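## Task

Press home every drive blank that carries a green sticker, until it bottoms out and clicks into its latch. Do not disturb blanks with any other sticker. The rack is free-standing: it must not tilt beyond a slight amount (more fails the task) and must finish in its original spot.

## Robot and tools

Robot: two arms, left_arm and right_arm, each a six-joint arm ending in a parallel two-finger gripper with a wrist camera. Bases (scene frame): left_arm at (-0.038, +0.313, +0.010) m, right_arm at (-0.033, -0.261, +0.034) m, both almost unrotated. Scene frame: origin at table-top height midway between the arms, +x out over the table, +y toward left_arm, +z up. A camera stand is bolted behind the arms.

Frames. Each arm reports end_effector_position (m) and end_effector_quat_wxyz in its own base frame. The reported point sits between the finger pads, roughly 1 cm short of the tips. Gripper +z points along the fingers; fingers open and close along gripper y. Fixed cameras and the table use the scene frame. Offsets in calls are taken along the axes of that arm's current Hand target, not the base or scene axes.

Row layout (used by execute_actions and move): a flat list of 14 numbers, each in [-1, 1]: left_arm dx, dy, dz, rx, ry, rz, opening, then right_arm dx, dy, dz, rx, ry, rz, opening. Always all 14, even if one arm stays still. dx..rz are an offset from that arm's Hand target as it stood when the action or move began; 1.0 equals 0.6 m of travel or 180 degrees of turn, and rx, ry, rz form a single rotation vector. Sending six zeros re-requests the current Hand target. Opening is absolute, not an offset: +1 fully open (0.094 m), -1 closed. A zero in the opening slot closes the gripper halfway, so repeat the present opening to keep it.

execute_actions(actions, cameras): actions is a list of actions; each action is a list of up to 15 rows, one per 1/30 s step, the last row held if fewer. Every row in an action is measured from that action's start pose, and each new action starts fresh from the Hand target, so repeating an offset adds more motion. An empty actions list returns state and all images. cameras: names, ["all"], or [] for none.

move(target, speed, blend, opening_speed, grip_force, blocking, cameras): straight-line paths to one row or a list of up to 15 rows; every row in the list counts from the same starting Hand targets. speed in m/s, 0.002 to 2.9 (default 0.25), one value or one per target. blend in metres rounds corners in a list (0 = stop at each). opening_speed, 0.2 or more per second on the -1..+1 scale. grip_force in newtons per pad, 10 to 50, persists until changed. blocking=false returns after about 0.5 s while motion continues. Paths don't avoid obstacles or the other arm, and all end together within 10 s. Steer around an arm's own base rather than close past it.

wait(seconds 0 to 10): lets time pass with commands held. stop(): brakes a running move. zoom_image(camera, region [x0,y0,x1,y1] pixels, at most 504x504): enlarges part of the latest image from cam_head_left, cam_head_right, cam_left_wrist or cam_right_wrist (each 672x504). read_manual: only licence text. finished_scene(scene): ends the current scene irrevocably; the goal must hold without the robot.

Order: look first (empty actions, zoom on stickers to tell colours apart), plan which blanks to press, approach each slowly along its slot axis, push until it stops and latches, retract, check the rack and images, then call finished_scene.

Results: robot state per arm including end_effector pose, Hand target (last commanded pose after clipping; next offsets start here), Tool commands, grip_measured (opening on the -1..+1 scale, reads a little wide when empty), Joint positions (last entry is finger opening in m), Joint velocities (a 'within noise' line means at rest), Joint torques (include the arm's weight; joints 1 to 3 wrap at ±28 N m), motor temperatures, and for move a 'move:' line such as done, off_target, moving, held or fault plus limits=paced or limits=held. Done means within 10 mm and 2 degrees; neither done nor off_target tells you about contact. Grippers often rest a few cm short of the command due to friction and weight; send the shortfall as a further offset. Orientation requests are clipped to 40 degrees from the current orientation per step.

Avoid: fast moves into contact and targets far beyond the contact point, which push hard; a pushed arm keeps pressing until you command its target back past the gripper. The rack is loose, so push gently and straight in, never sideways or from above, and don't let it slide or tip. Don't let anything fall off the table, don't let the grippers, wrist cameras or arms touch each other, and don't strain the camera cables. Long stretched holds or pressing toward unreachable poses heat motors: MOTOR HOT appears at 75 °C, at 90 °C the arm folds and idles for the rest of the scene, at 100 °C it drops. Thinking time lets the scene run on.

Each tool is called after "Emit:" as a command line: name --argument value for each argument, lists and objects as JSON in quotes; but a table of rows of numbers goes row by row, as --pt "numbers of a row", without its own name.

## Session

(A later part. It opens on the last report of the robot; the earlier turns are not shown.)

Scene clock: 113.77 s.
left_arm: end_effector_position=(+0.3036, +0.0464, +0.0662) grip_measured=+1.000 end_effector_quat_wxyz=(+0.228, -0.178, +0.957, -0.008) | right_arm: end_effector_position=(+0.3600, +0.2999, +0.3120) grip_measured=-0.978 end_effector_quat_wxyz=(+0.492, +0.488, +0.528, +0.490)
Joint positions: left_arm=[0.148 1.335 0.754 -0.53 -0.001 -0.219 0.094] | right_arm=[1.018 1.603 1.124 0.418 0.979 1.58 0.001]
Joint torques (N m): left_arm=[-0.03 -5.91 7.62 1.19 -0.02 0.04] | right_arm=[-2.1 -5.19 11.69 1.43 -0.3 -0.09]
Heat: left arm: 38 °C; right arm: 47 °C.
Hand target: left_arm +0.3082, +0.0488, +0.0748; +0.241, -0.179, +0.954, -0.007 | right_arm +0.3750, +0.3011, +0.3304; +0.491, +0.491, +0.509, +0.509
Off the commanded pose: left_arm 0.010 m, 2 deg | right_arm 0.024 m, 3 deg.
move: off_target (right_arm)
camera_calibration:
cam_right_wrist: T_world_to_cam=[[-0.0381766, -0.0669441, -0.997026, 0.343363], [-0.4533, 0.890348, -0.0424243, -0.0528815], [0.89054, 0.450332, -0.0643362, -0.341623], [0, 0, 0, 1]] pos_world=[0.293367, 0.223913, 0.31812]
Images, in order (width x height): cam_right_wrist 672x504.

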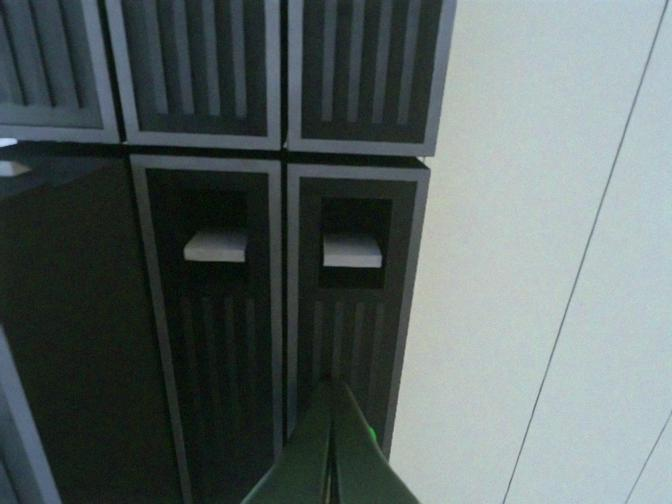

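Emit:
move --pt "0 0 0 0 0 0 1 0 0 0.025 0 0 0 -1" --speed 0.03 --cameras '["cam_right_wrist","cam_head_right"]'

Scene clock: 115.77 s.
left_arm: end_effector_position=(+0.3036, +0.0464, +0.0662) grip_measured=+1.000 end_effector_quat_wxyz=(+0.228, -0.178, +0.957, -0.008) | right_arm: end_effector_position=(+0.3609, +0.2997, +0.3120) grip_measured=-0.978 end_effector_quat_wxyz=(+0.495, +0.490, +0.526, +0.488)
Joint positions: left_arm=[0.148 1.335 0.754 -0.53 -0.001 -0.219 0.094] | right_arm=[1.018 1.61 1.13 0.418 0.988 1.58 0.001]
Joint torques (N m): left_arm=[0.09 -6.15 7.72 1.19 -0.01 0] | right_arm=[-4.48 -3.73 13.22 1.44 -0.66 -0.11]
Heat: left arm: 38 °C; right arm: 47 °C.
Hand target: left_arm +0.3082, +0.0488, +0.0748; +0.241, -0.179, +0.954, -0.007 | right_arm +0.3900, +0.3016, +0.3304; +0.491, +0.491, +0.509, +0.509
Off the commanded pose: left_arm 0.010 m, 2 deg | right_arm 0.034 m, 3 deg.
move: off_target (right_arm)
camera_calibration:
cam_right_wrist: T_world_to_cam=[[-0.0383133, -0.0668337, -0.997028, 0.343507], [-0.445507, 0.894254, -0.0428247, -0.0561219], [0.894458, 0.442542, -0.0640367, -0.341442], [0, 0, 0, 1]] pos_world=[0.293564, 0.224247, 0.318218]
Images, in order (width x height): cam_head_right 672x504, cam_right_wrist 672x504.

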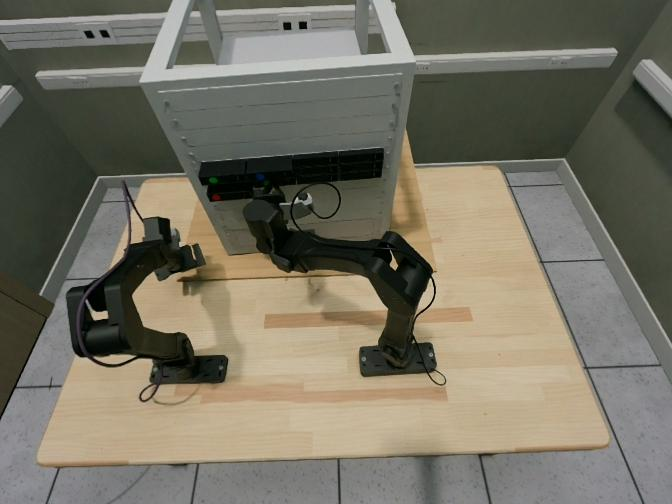

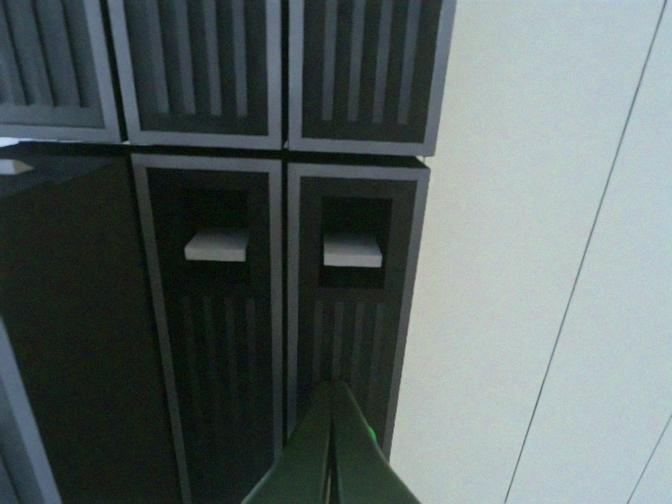

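Emit:
move --pt "0 0 0 0 0 0 1 0 0 0.025 0 0 0 -1" --speed 0.03 --cameras '["cam_right_wrist","cam_head_right"]'

Scene clock: 118.10 s.
left_arm: end_effector_position=(+0.3036, +0.0464, +0.0662) grip_measured=+1.000 end_effector_quat_wxyz=(+0.228, -0.178, +0.957, -0.008) | right_arm: end_effector_position=(+0.3611, +0.2999, +0.3127) grip_measured=-0.978 end_effector_quat_wxyz=(+0.496, +0.492, +0.524, +0.487)
Joint positions: left_arm=[0.148 1.335 0.754 -0.53 -0.001 -0.219 0.094] | right_arm=[1.019 1.614 1.136 0.418 0.996 1.58 0.001]
Joint torques (N m): left_arm=[0.16 -6.2 7.76 1.2 0.01 -0.05] | right_arm=[-6.78 -2.47 14.48 1.46 -1.02 -0.14]
Heat: left arm: 38 °C; right arm: 48 °C.
Hand target: left_arm +0.3082, +0.0488, +0.0748; +0.241, -0.179, +0.954, -0.007 | right_arm +0.4050, +0.3021, +0.3304; +0.491, +0.491, +0.509, +0.509
Off the commanded pose: left_arm 0.010 m, 2 deg | right_arm 0.047 m, 3 deg.
move: off_target (right_arm)
camera_calibration:
cam_right_wrist: T_world_to_cam=[[-0.0375668, -0.0655777, -0.99714, 0.343569], [-0.43962, 0.897181, -0.0424413, -0.0592569], [0.897398, 0.436768, -0.0625335, -0.341549], [0, 0, 0, 1]] pos_world=[0.293361, 0.224872, 0.318713]
Images, in order (width x height): cam_head_right 672x504, cam_right_wrist 672x504.

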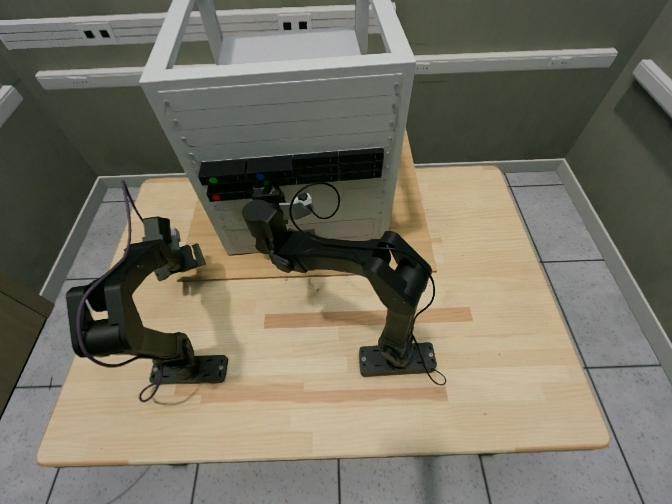

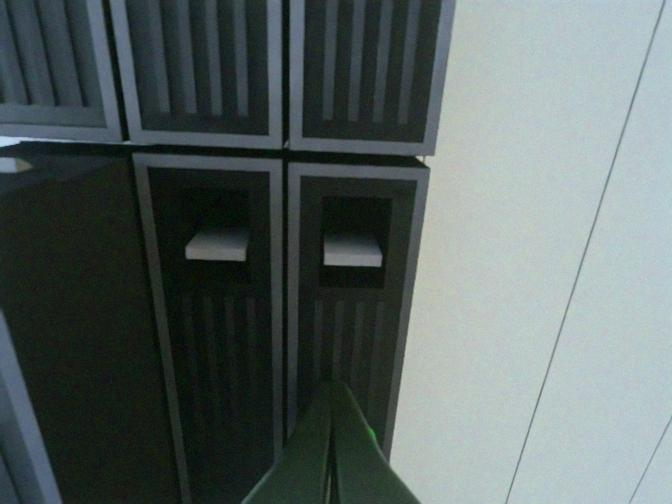

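Emit:
zoom_image --camera "cam_right_wrist" --region '[130, 110, 450, 280]'

Emit:
zoom_image --camera "cam_head_right" --region '[190, 140, 310, 210]'

Scaled by 1.575.

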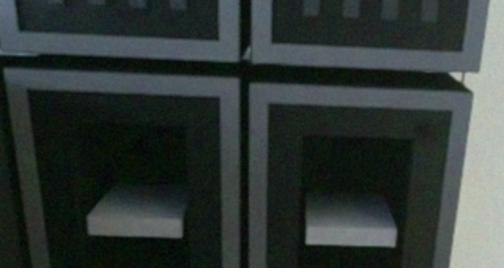

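Scaled by 4.200.

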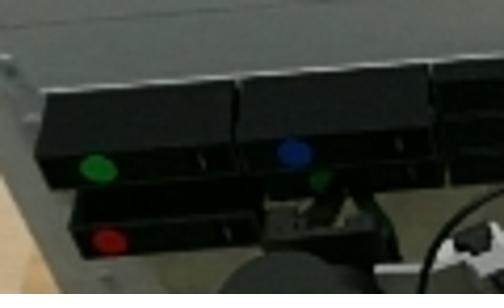

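Emit:
move --pt "0 0 0 0 0 0 1 0 0 0.025 0 0 0 -1" --speed 0.03 --cameras '["cam_right_wrist"]'

Scene clock: 125.93 s.
left_arm: end_effector_position=(+0.3036, +0.0464, +0.0662) grip_measured=+1.000 end_effector_quat_wxyz=(+0.228, -0.178, +0.957, -0.008) | right_arm: end_effector_position=(+0.3620, +0.2998, +0.3121) grip_measured=-0.978 end_effector_quat_wxyz=(+0.499, +0.494, +0.523, +0.484)
Joint positions: left_arm=[0.148 1.335 0.754 -0.53 -0.001 -0.219 0.094] | right_arm=[1.019 1.62 1.141 0.418 1.004 1.58 0.001]
Joint torques (N m): left_arm=[-0.06 -5.97 7.87 1.22 -0.03 0.02] | right_arm=[-8.94 -1.36 15.5 1.49 -1.34 -0.15]
Heat: left arm: 38 °C; right arm: 50 °C.
Hand target: left_arm +0.3082, +0.0488, +0.0748; +0.241, -0.179, +0.954, -0.007 | right_arm +0.4199, +0.3026, +0.3304; +0.491, +0.491, +0.509, +0.509
Off the commanded pose: left_arm 0.010 m, 2 deg | right_arm 0.061 m, 3 deg.
move: off_target (right_arm)
camera_calibration:
cam_right_wrist: T_world_to_cam=[[-0.0384445, -0.0668734, -0.997021, 0.343619], [-0.43245, 0.900597, -0.0437309, -0.0620434], [0.900838, 0.42948, -0.0635423, -0.340994], [0, 0, 0, 1]] pos_world=[0.29356, 0.225305, 0.318215]
Images, in order (width x height): cam_right_wrist 672x504.

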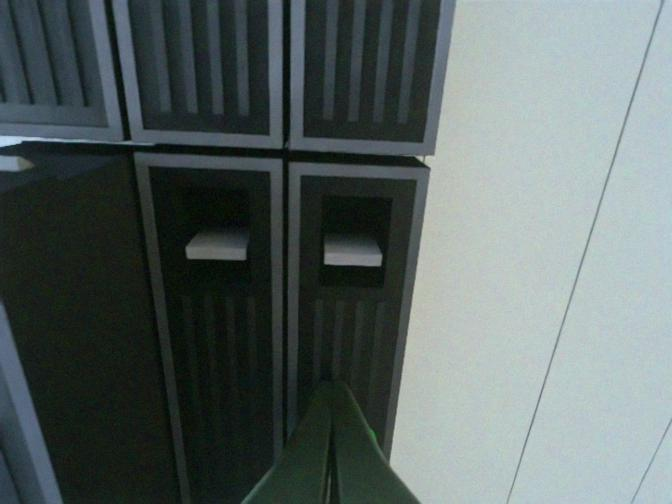

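Emit:
execute_actions --actions '[]' --cameras '["cam_head_right","cam_head_left"]'

Emit:
zoom_image --camera "cam_head_right" --region '[190, 140, 310, 210]'

Emit:
zoom_image --camera "cam_head_right" --region '[200, 200, 300, 270]'

Scene clock: 128.03 s.
left_arm: end_effector_position=(+0.3036, +0.0464, +0.0662) grip_measured=+1.000 end_effector_quat_wxyz=(+0.228, -0.178, +0.957, -0.008) | right_arm: end_effector_position=(+0.3620, +0.2998, +0.3121) grip_measured=-0.978 end_effector_quat_wxyz=(+0.499, +0.494, +0.523, +0.484)
Joint positions: left_arm=[0.148 1.335 0.754 -0.53 -0.001 -0.219 0.094] | right_arm=[1.019 1.62 1.141 0.418 1.004 1.58 0.001]
Joint velocities: within noise
Joint torques (N m): left_arm=[0.01 -6.22 7.57 1.16 -0.01 0.01] | right_arm=[-8.92 -1.48 15.54 1.53 -1.34 -0.15]
Motor temperatures (°C): left_arm=[31 34 38 32 33 30 33] | right_arm=[33 38 51 43 32 31 35]
Heat: left arm: 38 °C; right arm: 51 °C.
Hand target: left_arm +0.3082, +0.0488, +0.0748; +0.241, -0.179, +0.954, -0.007 | right_arm +0.4199, +0.3026, +0.3304; +0.491, +0.491, +0.509, +0.509
Tool commands: left_gripper/opening=+1.0 right_gripper/opening=-1.0
Off the commanded pose: left_arm 0.010 m, 2 deg | right_arm 0.061 m, 3 deg.
Images, in order (width x height): cam_head_left 672x504, cam_head_right 672x504.

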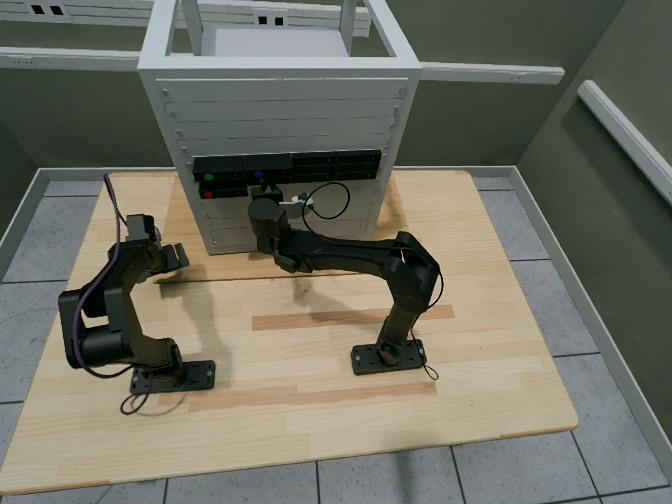

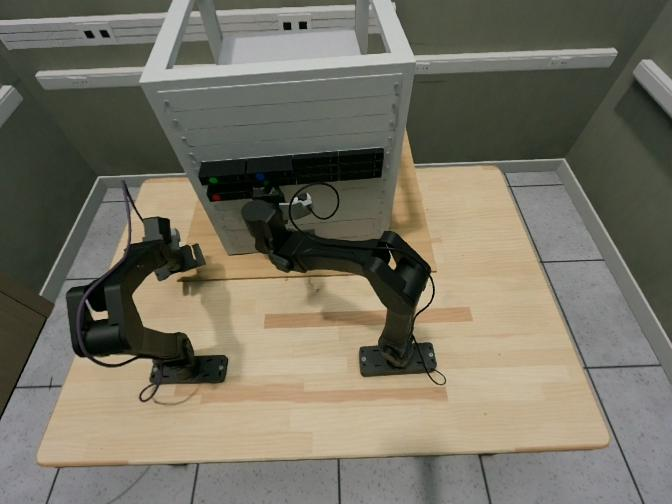

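Scaled by 4.200.

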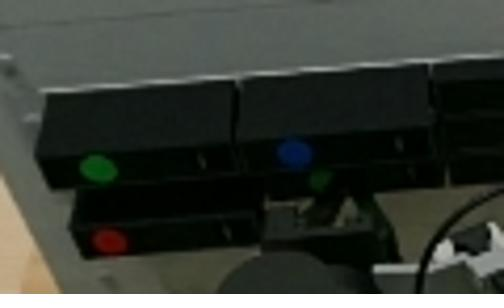

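Scaled by 5.040.

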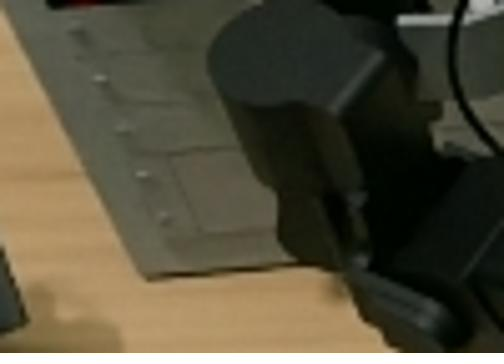

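Emit:
execute_actions --actions '[]' --cameras '["cam_right_wrist"]'

Emit:
zoom_image --camera "cam_right_wrist" --region '[120, 120, 290, 220]'

Emit:
zoom_image --camera "cam_right_wrist" --region '[270, 120, 440, 220]'

Scene clock: 129.63 s.
left_arm: end_effector_position=(+0.3036, +0.0464, +0.0662) grip_measured=+1.000 end_effector_quat_wxyz=(+0.228, -0.178, +0.957, -0.008) | right_arm: end_effector_position=(+0.3620, +0.2998, +0.3121) grip_measured=-0.978 end_effector_quat_wxyz=(+0.499, +0.494, +0.523, +0.484)
Joint positions: left_arm=[0.148 1.335 0.754 -0.53 -0.001 -0.219 0.094] | right_arm=[1.019 1.62 1.141 0.418 1.004 1.58 0.001]
Joint velocities: within noise
Joint torques (N m): left_arm=[0.02 -6.08 7.9 1.21 0 0.02] | right_arm=[-8.94 -1.48 15.46 1.48 -1.34 -0.15]
Motor temperatures (°C): left_arm=[31 34 38 32 33 30 33] | right_arm=[33 38 52 43 32 31 35]
Heat: left arm: 38 °C; right arm: 52 °C.
Hand target: left_arm +0.3082, +0.0488, +0.0748; +0.241, -0.179, +0.954, -0.007 | right_arm +0.4199, +0.3026, +0.3304; +0.491, +0.491, +0.509, +0.509
Tool commands: left_gripper/opening=+1.0 right_gripper/opening=-1.0
Off the commanded pose: left_arm 0.010 m, 2 deg | right_arm 0.061 m, 3 deg.
camera_calibration:
cam_right_wrist: T_world_to_cam=[[-0.0384445, -0.0668734, -0.997021, 0.343619], [-0.43245, 0.900597, -0.0437309, -0.0620434], [0.900838, 0.42948, -0.0635423, -0.340994], [0, 0, 0, 1]] pos_world=[0.29356, 0.225305, 0.318215]
Images, in order (width x height): cam_right_wrist 672x504.

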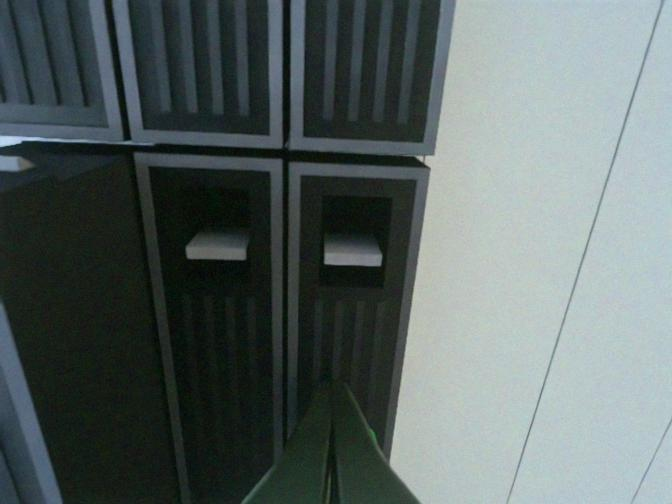

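Scaled by 2.965.

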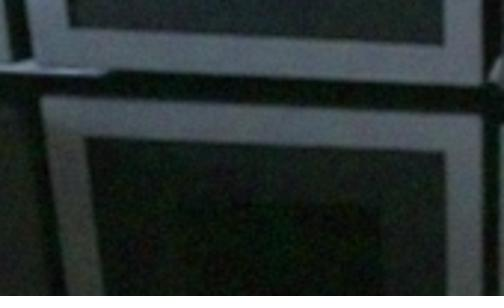

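Scaled by 2.965.

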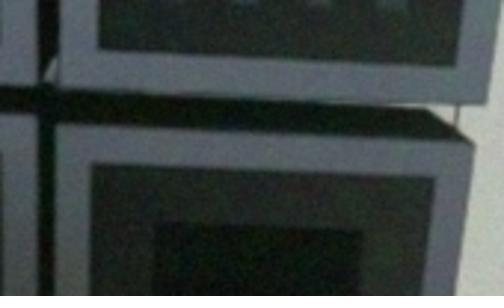

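Emit:
move --pt "-0.0144 -0.1036 -0.3114 0.0311 -0.1705 0.0384 -1 0 0 -0.2333 0 0 0 -1" --pt "-0.0454 -0.3331 -0.5525 0.0622 -0.3409 0.0767 -1 -0.25 0 -0.2333 0 0 0 -1" --speed 0.2 --blend 0.04 --opening_speed 0.6 --cameras '["all"]'

Scene clock: 156.53 s.
left_arm: end_effector_position=(+0.2459, -0.1641, +0.3913) grip_measured=-0.992 end_effector_quat_wxyz=(+0.698, +0.002, +0.715, +0.032) | right_arm: end_effector_position=(+0.2864, +0.1491, +0.3371) grip_measured=-0.978 end_effector_quat_wxyz=(+0.488, +0.496, +0.494, +0.521)
Joint positions: left_arm=[-1.211 0.967 0.985 -0.09 -1.254 -0.019 0] | right_arm=[0.929 0.901 0.683 0.249 0.898 1.58 0.001]
Joint torques (N m): left_arm=[0.55 -3.99 6.71 1.97 -0.19 0.1] | right_arm=[-0.47 -1.51 6.72 0.82 -0.11 -0.07]
Heat: left arm: 38 °C; right arm: 54 °C.
Hand target: left_arm +0.2452, -0.1531, +0.4001; +0.707, -0.024, +0.707, +0.025 | right_arm +0.2854, +0.1477, +0.3305; +0.491, +0.491, +0.509, +0.509
Off the commanded pose: left_arm 0.014 m, 3 deg | right_arm 0.007 m, 2 deg.
move: off_target (left_arm)
camera_calibration:
cam_left_wrist: T_world_to_cam=[[0.0388893, -0.998357, -0.0420932, -0.156416], [-0.443342, 0.0205129, -0.896118, 0.501629], [0.895509, 0.0535111, -0.441815, 0.0494748], [0, 0, 0, 1]] pos_world=[0.184171, -0.169096, 0.464793]
cam_right_wrist: T_world_to_cam=[[0.0131967, 0.0112536, -0.99985, 0.330023], [-0.4455, 0.895272, 0.00419654, 0.0304336], [0.895185, 0.445377, 0.0168282, -0.234499], [0, 0, 0, 1]] pos_world=[0.219123, 0.0734802, 0.333792]

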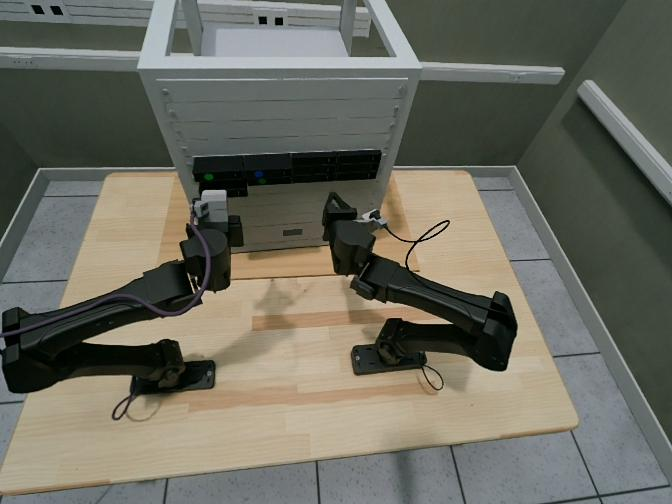

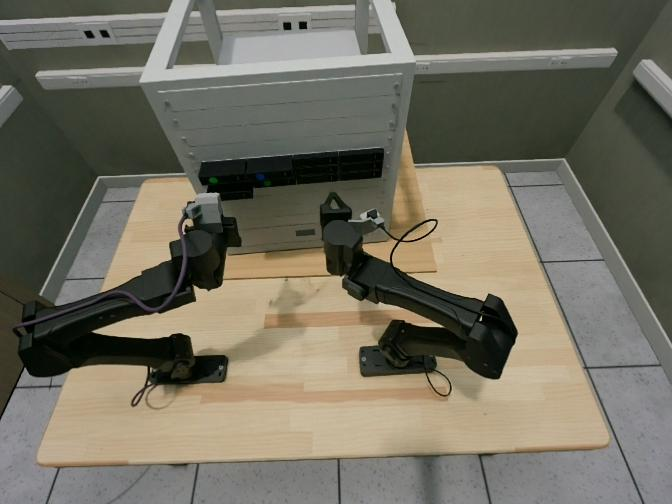

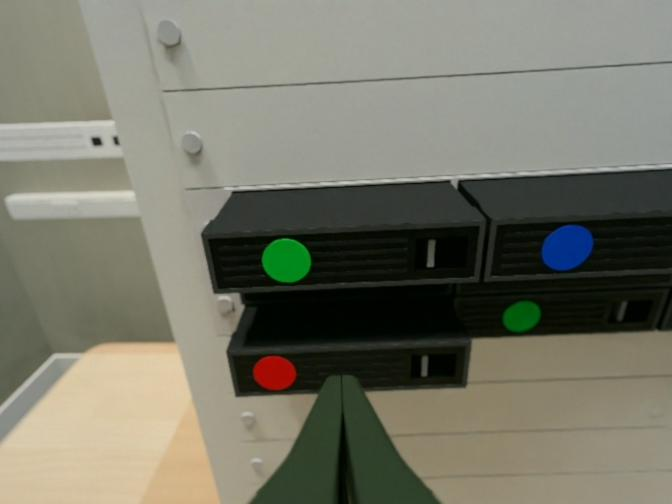

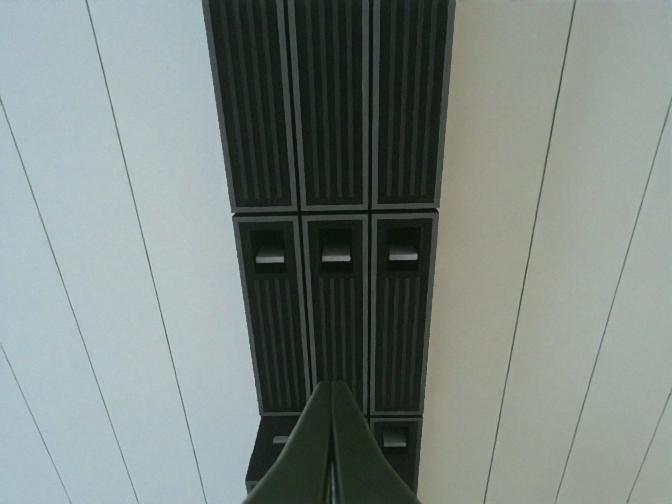

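Emit:
zoom_image --camera "cam_left_wrist" --region '[440, 260, 672, 350]'

Emit:
zoom_image --camera "cam_right_wrist" --region '[230, 380, 440, 504]'

Scaled by 2.172.

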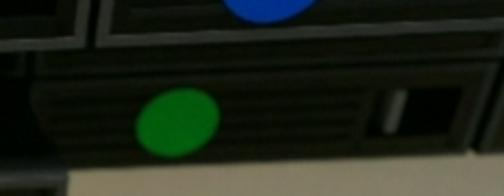

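Scaled by 2.400.

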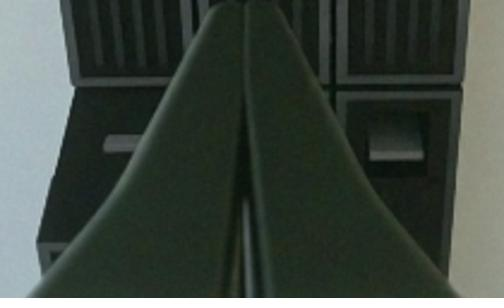

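Emit:
zoom_image --camera "cam_left_wrist" --region '[190, 170, 360, 300]'

Emit:
zoom_image --camera "cam_left_wrist" --region '[360, 170, 530, 300]'

Scaled by 2.965.

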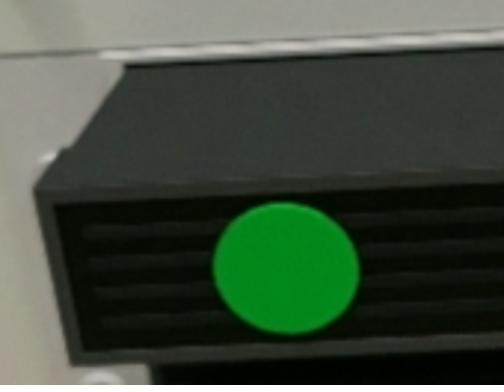

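Scaled by 2.965.

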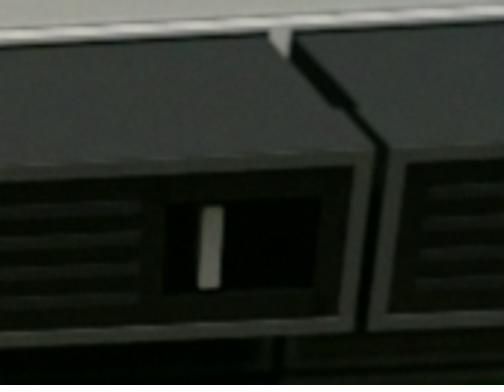

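Emit:
move --pt "0 -0.0083 0.1083 0 0 0 -1 0 0 0 0 0 0 -1" --speed 0.1 --cameras '["cam_left_wrist","cam_head_left"]'

Scene clock: 165.23 s.
left_arm: end_effector_position=(+0.3087, -0.1520, +0.3809) grip_measured=-0.992 end_effector_quat_wxyz=(+0.692, -0.010, +0.720, +0.046) | right_arm: end_effector_position=(+0.2864, +0.1491, +0.3371) grip_measured=-0.978 end_effector_quat_wxyz=(+0.488, +0.496, +0.494, +0.521)
Joint positions: left_arm=[-0.917 1.065 0.997 -0.003 -0.997 -0.007 0] | right_arm=[0.929 0.901 0.683 0.249 0.898 1.58 0.001]
Joint torques (N m): left_arm=[0.43 -2.61 9.87 2.18 0.16 0.13] | right_arm=[-0.54 -1.61 6.68 0.82 -0.12 -0.11]
Heat: left arm: 38 °C; right arm: 51 °C.
Hand target: left_arm +0.3103, -0.1536, +0.4000; +0.707, -0.024, +0.707, +0.025 | right_arm +0.2854, +0.1477, +0.3305; +0.491, +0.491, +0.509, +0.509
Off the commanded pose: left_arm 0.019 m, 4 deg | right_arm 0.007 m, 2 deg.
move: off_target (left_arm)
camera_calibration:
cam_left_wrist: T_world_to_cam=[[0.0754005, -0.996087, -0.0461115, -0.156731], [-0.458451, 0.00643684, -0.888696, 0.519617], [0.885515, 0.088148, -0.456172, 0.00176102], [0, 0, 0, 1]] pos_world=[0.248477, -0.159617, 0.455358]
Images, in order (width x height): cam_head_left 672x504, cam_left_wrist 672x504.

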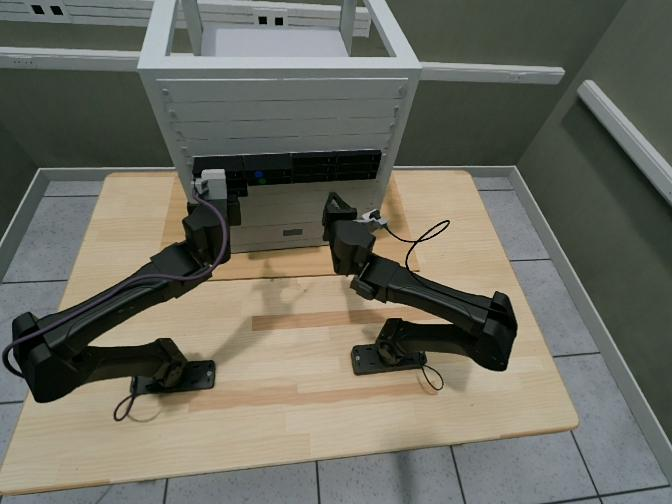

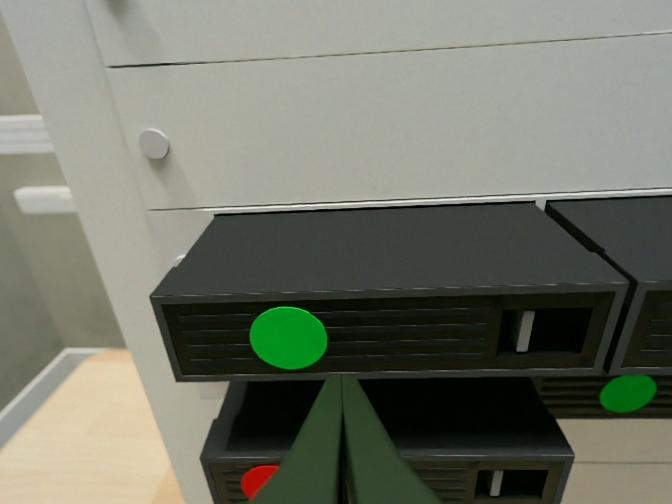

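Emit:
move --pt "-0.0105 -0.003 0.0 0 0 0 -1 0 0 0 0 0 0 -1" --speed 0.06 --cameras '["cam_left_wrist"]'

Scene clock: 170.57 s.
left_arm: end_effector_position=(+0.3098, -0.1542, +0.3901) grip_measured=-0.992 end_effector_quat_wxyz=(+0.696, -0.015, +0.717, +0.041) | right_arm: end_effector_position=(+0.2864, +0.1491, +0.3371) grip_measured=-0.978 end_effector_quat_wxyz=(+0.488, +0.496, +0.494, +0.521)
Joint positions: left_arm=[-0.918 1.077 1.028 -0.003 -0.997 -0.007 0] | right_arm=[0.929 0.901 0.683 0.249 0.898 1.58 0.001]
Joint torques (N m): left_arm=[0.12 -2.52 9.8 1.97 0.09 0.1] | right_arm=[-0.5 -1.62 6.67 0.82 -0.11 -0.08]
Heat: left arm: 38 °C; right arm: 49 °C.
Hand target: left_arm +0.3105, -0.1553, +0.4063; +0.707, -0.024, +0.707, +0.025 | right_arm +0.2854, +0.1477, +0.3305; +0.491, +0.491, +0.509, +0.509
Off the commanded pose: left_arm 0.016 m, 3 deg | right_arm 0.007 m, 2 deg.
move: off_target (left_arm)
camera_calibration:
cam_left_wrist: T_world_to_cam=[[0.0742673, -0.996765, -0.030719, -0.164323], [-0.448557, -0.00587755, -0.893735, 0.525284], [0.890663, 0.0801545, -0.447543, -0.000962901], [0, 0, 0, 1]] pos_world=[0.248682, -0.160627, 0.463986]
Images, in order (width x height): cam_left_wrist 672x504.

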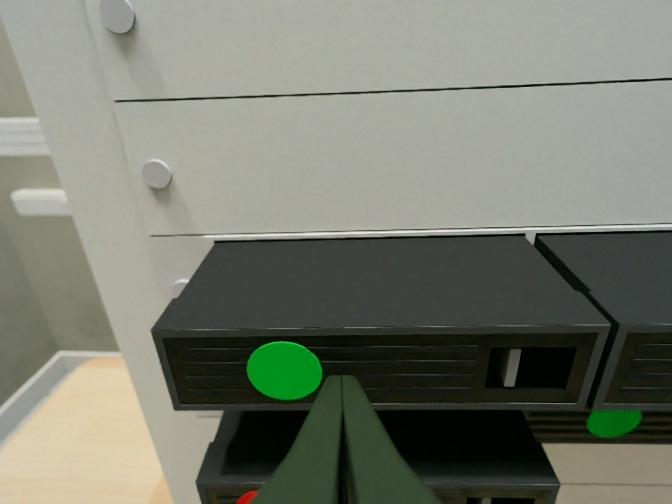

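Emit:
move --pt "-0.0067 -0.006 0.025 0 0 0 -1 0 0 0 0 0 0 -1" --speed 0.03 --cameras '["cam_left_wrist"]'

Scene clock: 173.63 s.
left_arm: end_effector_position=(+0.3237, -0.1573, +0.3934) grip_measured=-0.992 end_effector_quat_wxyz=(+0.694, -0.014, +0.719, +0.041) | right_arm: end_effector_position=(+0.2864, +0.1491, +0.3371) grip_measured=-0.978 end_effector_quat_wxyz=(+0.488, +0.496, +0.494, +0.521)
Joint positions: left_arm=[-0.877 1.124 1.07 -0.003 -0.955 -0.006 0] | right_arm=[0.929 0.901 0.683 0.249 0.898 1.58 0.001]
Joint torques (N m): left_arm=[0.28 -3.17 9.88 2.05 0.13 0.04] | right_arm=[-0.5 -1.58 6.67 0.81 -0.12 -0.09]
Heat: left arm: 38 °C; right arm: 49 °C.
Hand target: left_arm +0.3257, -0.1579, +0.4103; +0.707, -0.024, +0.707, +0.025 | right_arm +0.2854, +0.1477, +0.3305; +0.491, +0.491, +0.509, +0.509
Off the commanded pose: left_arm 0.017 m, 3 deg | right_arm 0.007 m, 2 deg.
move: off_target (left_arm)
camera_calibration:
cam_left_wrist: T_world_to_cam=[[0.0732052, -0.996738, -0.0339632, -0.166668], [-0.452724, -0.00286795, -0.891646, 0.53541], [0.888641, 0.0806491, -0.451457, -0.00943632], [0, 0, 0, 1]] pos_world=[0.262979, -0.163828, 0.467476]
Images, in order (width x height): cam_left_wrist 672x504.

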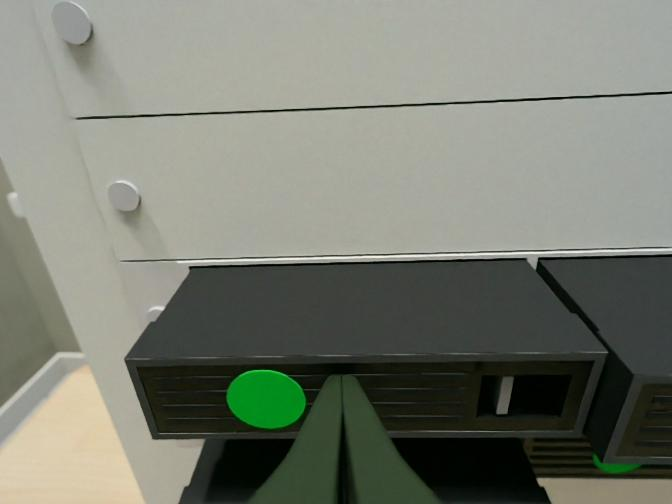

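Emit:
move --pt "-0.002 0 0.025 0 0 0 -1 0 0 0 0 0 0 -1" --speed 0.03 --cameras '["cam_left_wrist"]'

Scene clock: 176.03 s.
left_arm: end_effector_position=(+0.3382, -0.1566, +0.3916) grip_measured=-0.992 end_effector_quat_wxyz=(+0.690, -0.011, +0.722, +0.044) | right_arm: end_effector_position=(+0.2864, +0.1491, +0.3371) grip_measured=-0.978 end_effector_quat_wxyz=(+0.488, +0.496, +0.494, +0.521)
Joint positions: left_arm=[-0.826 1.159 1.093 -0.003 -0.903 -0.006 0] | right_arm=[0.929 0.901 0.683 0.249 0.898 1.58 0.001]
Joint torques (N m): left_arm=[0.24 -3.54 9.89 2.22 0.19 0.07] | right_arm=[-0.46 -1.54 6.72 0.83 -0.12 -0.08]
Heat: left arm: 38 °C; right arm: 48 °C.
Hand target: left_arm +0.3406, -0.1569, +0.4116; +0.707, -0.024, +0.707, +0.025 | right_arm +0.2854, +0.1477, +0.3305; +0.491, +0.491, +0.509, +0.509
Off the commanded pose: left_arm 0.020 m, 4 deg | right_arm 0.007 m, 2 deg.
move: off_target (left_arm)
camera_calibration:
cam_left_wrist: T_world_to_cam=[[0.0717181, -0.996564, -0.0414258, -0.163604], [-0.461864, 0.00363079, -0.886943, 0.542746], [0.884046, 0.082743, -0.460017, -0.0179471], [0, 0, 0, 1]] pos_world=[0.278275, -0.163527, 0.466352]
Images, in order (width x height): cam_left_wrist 672x504.

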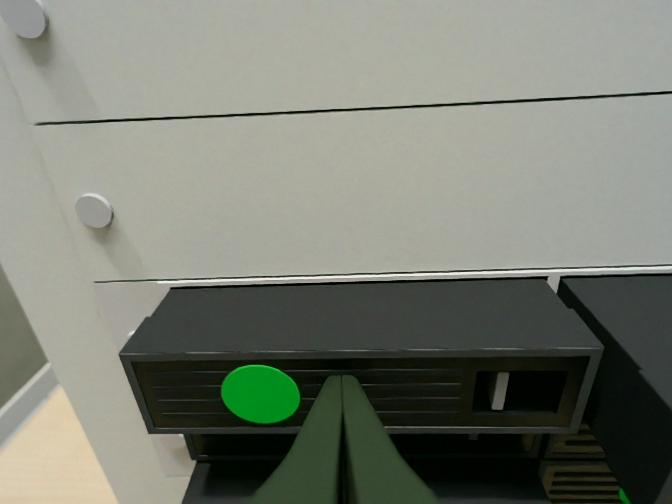

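Emit:
move --pt "-0.001 0 0.0417 0 0 0 -1 0 0 0 0 0 0 -1" --speed 0.03 --cameras '["cam_left_wrist"]'

Scene clock: 178.47 s.
left_arm: end_effector_position=(+0.3528, -0.1555, +0.3931) grip_measured=-0.992 end_effector_quat_wxyz=(+0.690, -0.011, +0.723, +0.041) | right_arm: end_effector_position=(+0.2864, +0.1491, +0.3371) grip_measured=-0.978 end_effector_quat_wxyz=(+0.488, +0.496, +0.494, +0.521)
Joint positions: left_arm=[-0.777 1.194 1.12 0.006 -0.85 -0.006 0] | right_arm=[0.929 0.901 0.683 0.249 0.898 1.58 0.001]
Joint torques (N m): left_arm=[2.39 -1.57 10.99 2.43 0.41 0.09] | right_arm=[-0.5 -1.62 6.75 0.82 -0.11 -0.08]
Heat: left arm: 39 °C; right arm: 48 °C.
Hand target: left_arm +0.3656, -0.1552, +0.4121; +0.707, -0.024, +0.707, +0.025 | right_arm +0.2854, +0.1477, +0.3305; +0.491, +0.491, +0.509, +0.509
Off the commanded pose: left_arm 0.023 m, 4 deg | right_arm 0.007 m, 2 deg.
move: off_target (left_arm)
camera_calibration:
cam_left_wrist: T_world_to_cam=[[0.0681865, -0.996947, -0.0380337, -0.163717], [-0.463284, 0.00212249, -0.886207, 0.550639], [0.883583, 0.0780478, -0.461725, -0.0301126], [0, 0, 0, 1]] pos_world=[0.292873, -0.162036, 0.46785]
Images, in order (width x height): cam_left_wrist 672x504.

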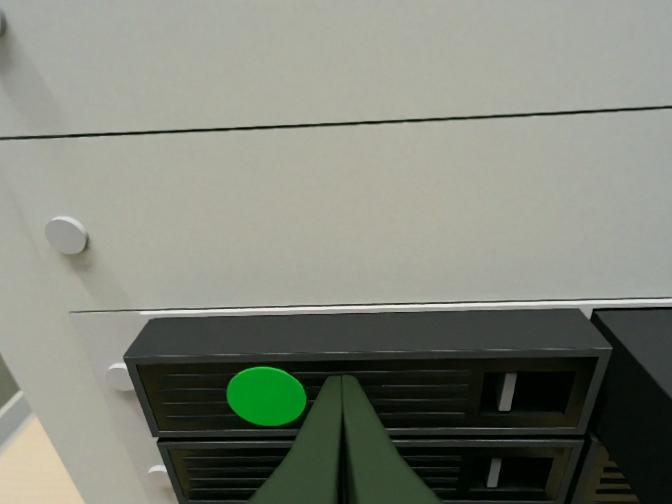

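Emit:
move --target '[0,0,0.0167,0,0,0,-1,0,0,0,0,0,0,-1]' --speed 0.04 --cameras '["cam_left_wrist"]'

Scene clock: 186.53 s.
left_arm: end_effector_position=(+0.3536, -0.1552, +0.3939) grip_measured=-0.992 end_effector_quat_wxyz=(+0.690, -0.011, +0.722, +0.041) | right_arm: end_effector_position=(+0.2864, +0.1491, +0.3371) grip_measured=-0.978 end_effector_quat_wxyz=(+0.488, +0.496, +0.494, +0.521)
Joint positions: left_arm=[-0.774 1.196 1.123 0.006 -0.847 -0.005 0] | right_arm=[0.929 0.901 0.683 0.249 0.898 1.58 0.001]
Joint torques (N m): left_arm=[4.36 0.2 11.63 2.49 0.63 0.05] | right_arm=[-0.47 -1.55 6.71 0.81 -0.12 -0.08]
Motor temperatures (°C): left_arm=[31 33 40 37 33 30 33] | right_arm=[32 37 47 40 32 31 36]
Heat: left arm: 40 °C; right arm: 47 °C.
Hand target: left_arm +0.3756, -0.1545, +0.4121; +0.707, -0.024, +0.707, +0.025 | right_arm +0.2854, +0.1477, +0.3305; +0.491, +0.491, +0.509, +0.509
Off the commanded pose: left_arm 0.029 m, 4 deg | right_arm 0.007 m, 2 deg.
move: off_target (left_arm)
camera_calibration:
cam_left_wrist: T_world_to_cam=[[0.0682576, -0.996948, -0.0378889, -0.163524], [-0.462441, 0.0020352, -0.886648, 0.551618], [0.884019, 0.0780418, -0.460891, -0.0309048], [0, 0, 0, 1]] pos_world=[0.293573, -0.161736, 0.468652]
Images, in order (width x height): cam_left_wrist 672x504.

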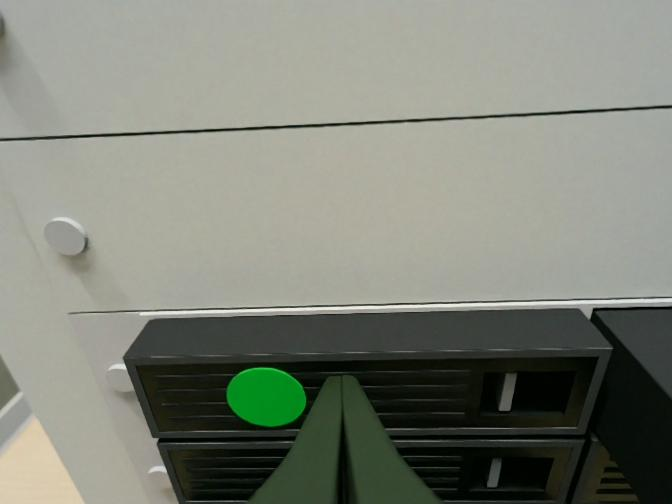

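Emit:
zoom_image --camera "cam_left_wrist" --region '[60, 290, 340, 500]'

Emit:
move --target '[0,0,-0.2,0,0,0,-1,0,0,0,0,0,0,-1]' --speed 0.15 --cameras '["all"]'

Scaled by 1.800.

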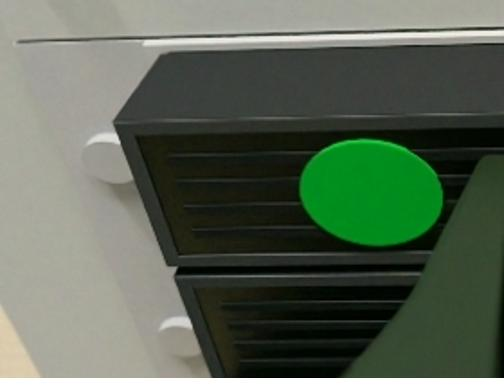

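Scene clock: 189.70 s.
left_arm: end_effector_position=(+0.2586, -0.1704, +0.4144) grip_measured=-0.992 end_effector_quat_wxyz=(+0.710, -0.027, +0.703, +0.011) | right_arm: end_effector_position=(+0.2864, +0.1491, +0.3371) grip_measured=-0.978 end_effector_quat_wxyz=(+0.488, +0.496, +0.494, +0.521)
Joint positions: left_arm=[-1.165 1.025 1.053 -0.002 -1.22 0.002 0] | right_arm=[0.929 0.901 0.683 0.249 0.898 1.58 0.001]
Joint torques (N m): left_arm=[-0.51 -4.11 6.42 1.04 -0.08 0.06] | right_arm=[-0.58 -1.57 6.72 0.82 -0.12 -0.07]
Heat: left arm: 40 °C; right arm: 47 °C.
Hand target: left_arm +0.2559, -0.1627, +0.4122; +0.707, -0.024, +0.707, +0.025 | right_arm +0.2854, +0.1477, +0.3305; +0.491, +0.491, +0.509, +0.509
Off the commanded pose: left_arm 0.008 m, 2 deg | right_arm 0.007 m, 2 deg.
move: done
camera_calibration:
cam_left_wrist: T_world_to_cam=[[0.0502751, -0.998313, 0.0290302, -0.194685], [-0.411923, -0.0472064, -0.909995, 0.514065], [0.909831, 0.0337919, -0.413601, 0.0298463], [0, 0, 0, 1]] pos_world=[0.194388, -0.171098, 0.485793]
cam_right_wrist: T_world_to_cam=[[0.0131967, 0.0112536, -0.99985, 0.330023], [-0.4455, 0.895272, 0.00419654, 0.0304336], [0.895185, 0.445377, 0.0168282, -0.234499], [0, 0, 0, 1]] pos_world=[0.219123, 0.0734802, 0.333792]

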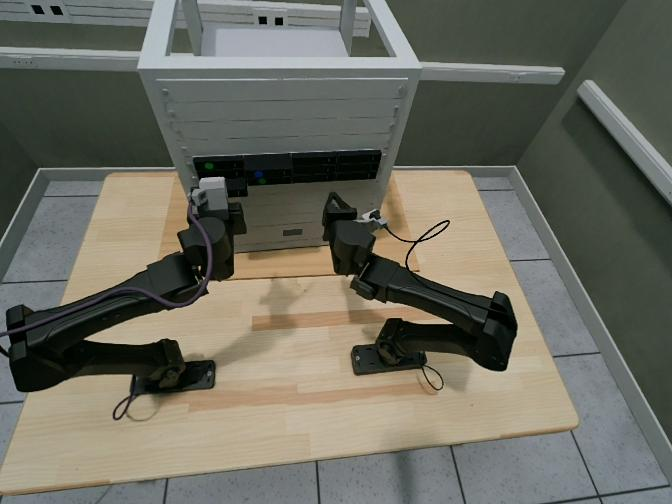

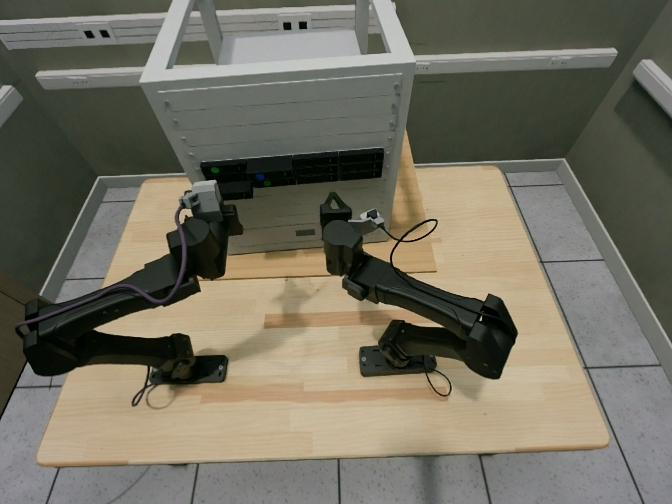

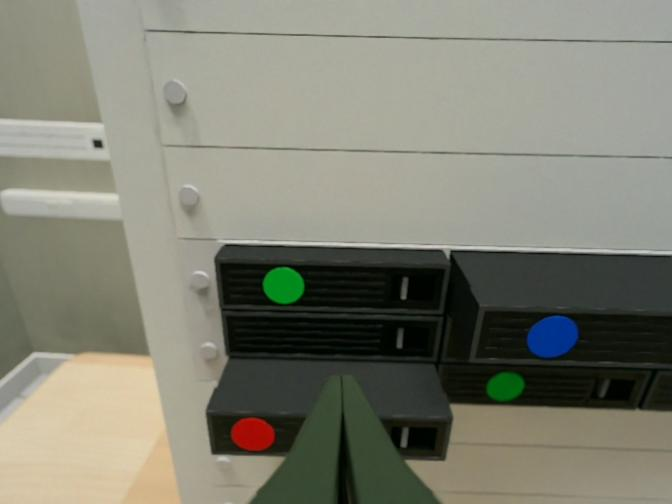

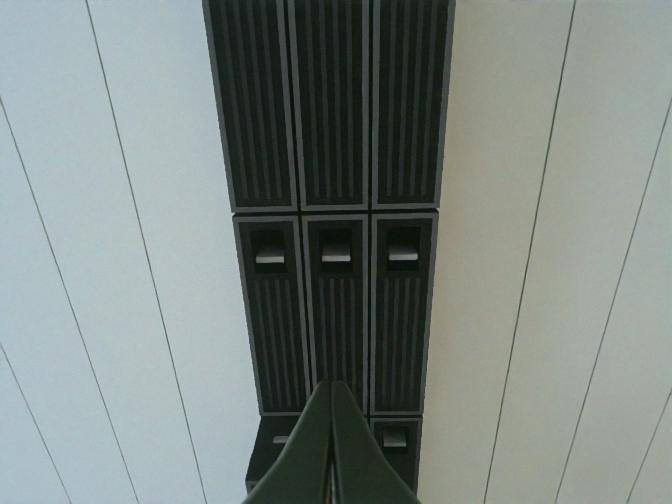

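Emit:
zoom_image --camera "cam_left_wrist" --region '[180, 220, 480, 440]'

Scaled by 1.680.

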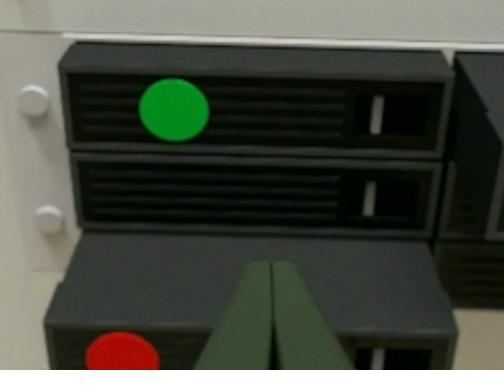

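Emit:
zoom_image --camera "cam_left_wrist" --region '[200, 235, 300, 365]'

Emit:
zoom_image --camera "cam_left_wrist" --region '[390, 235, 490, 365]'

Scaled by 3.877.

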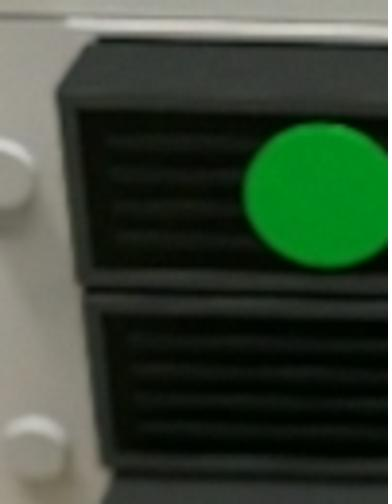

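Scaled by 3.877.

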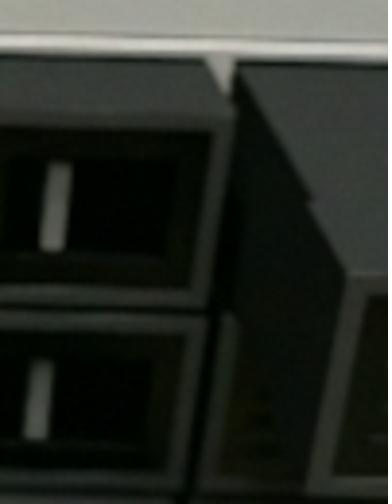

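Emit:
finished_scene --scene 1

The scene is finished: the task was done.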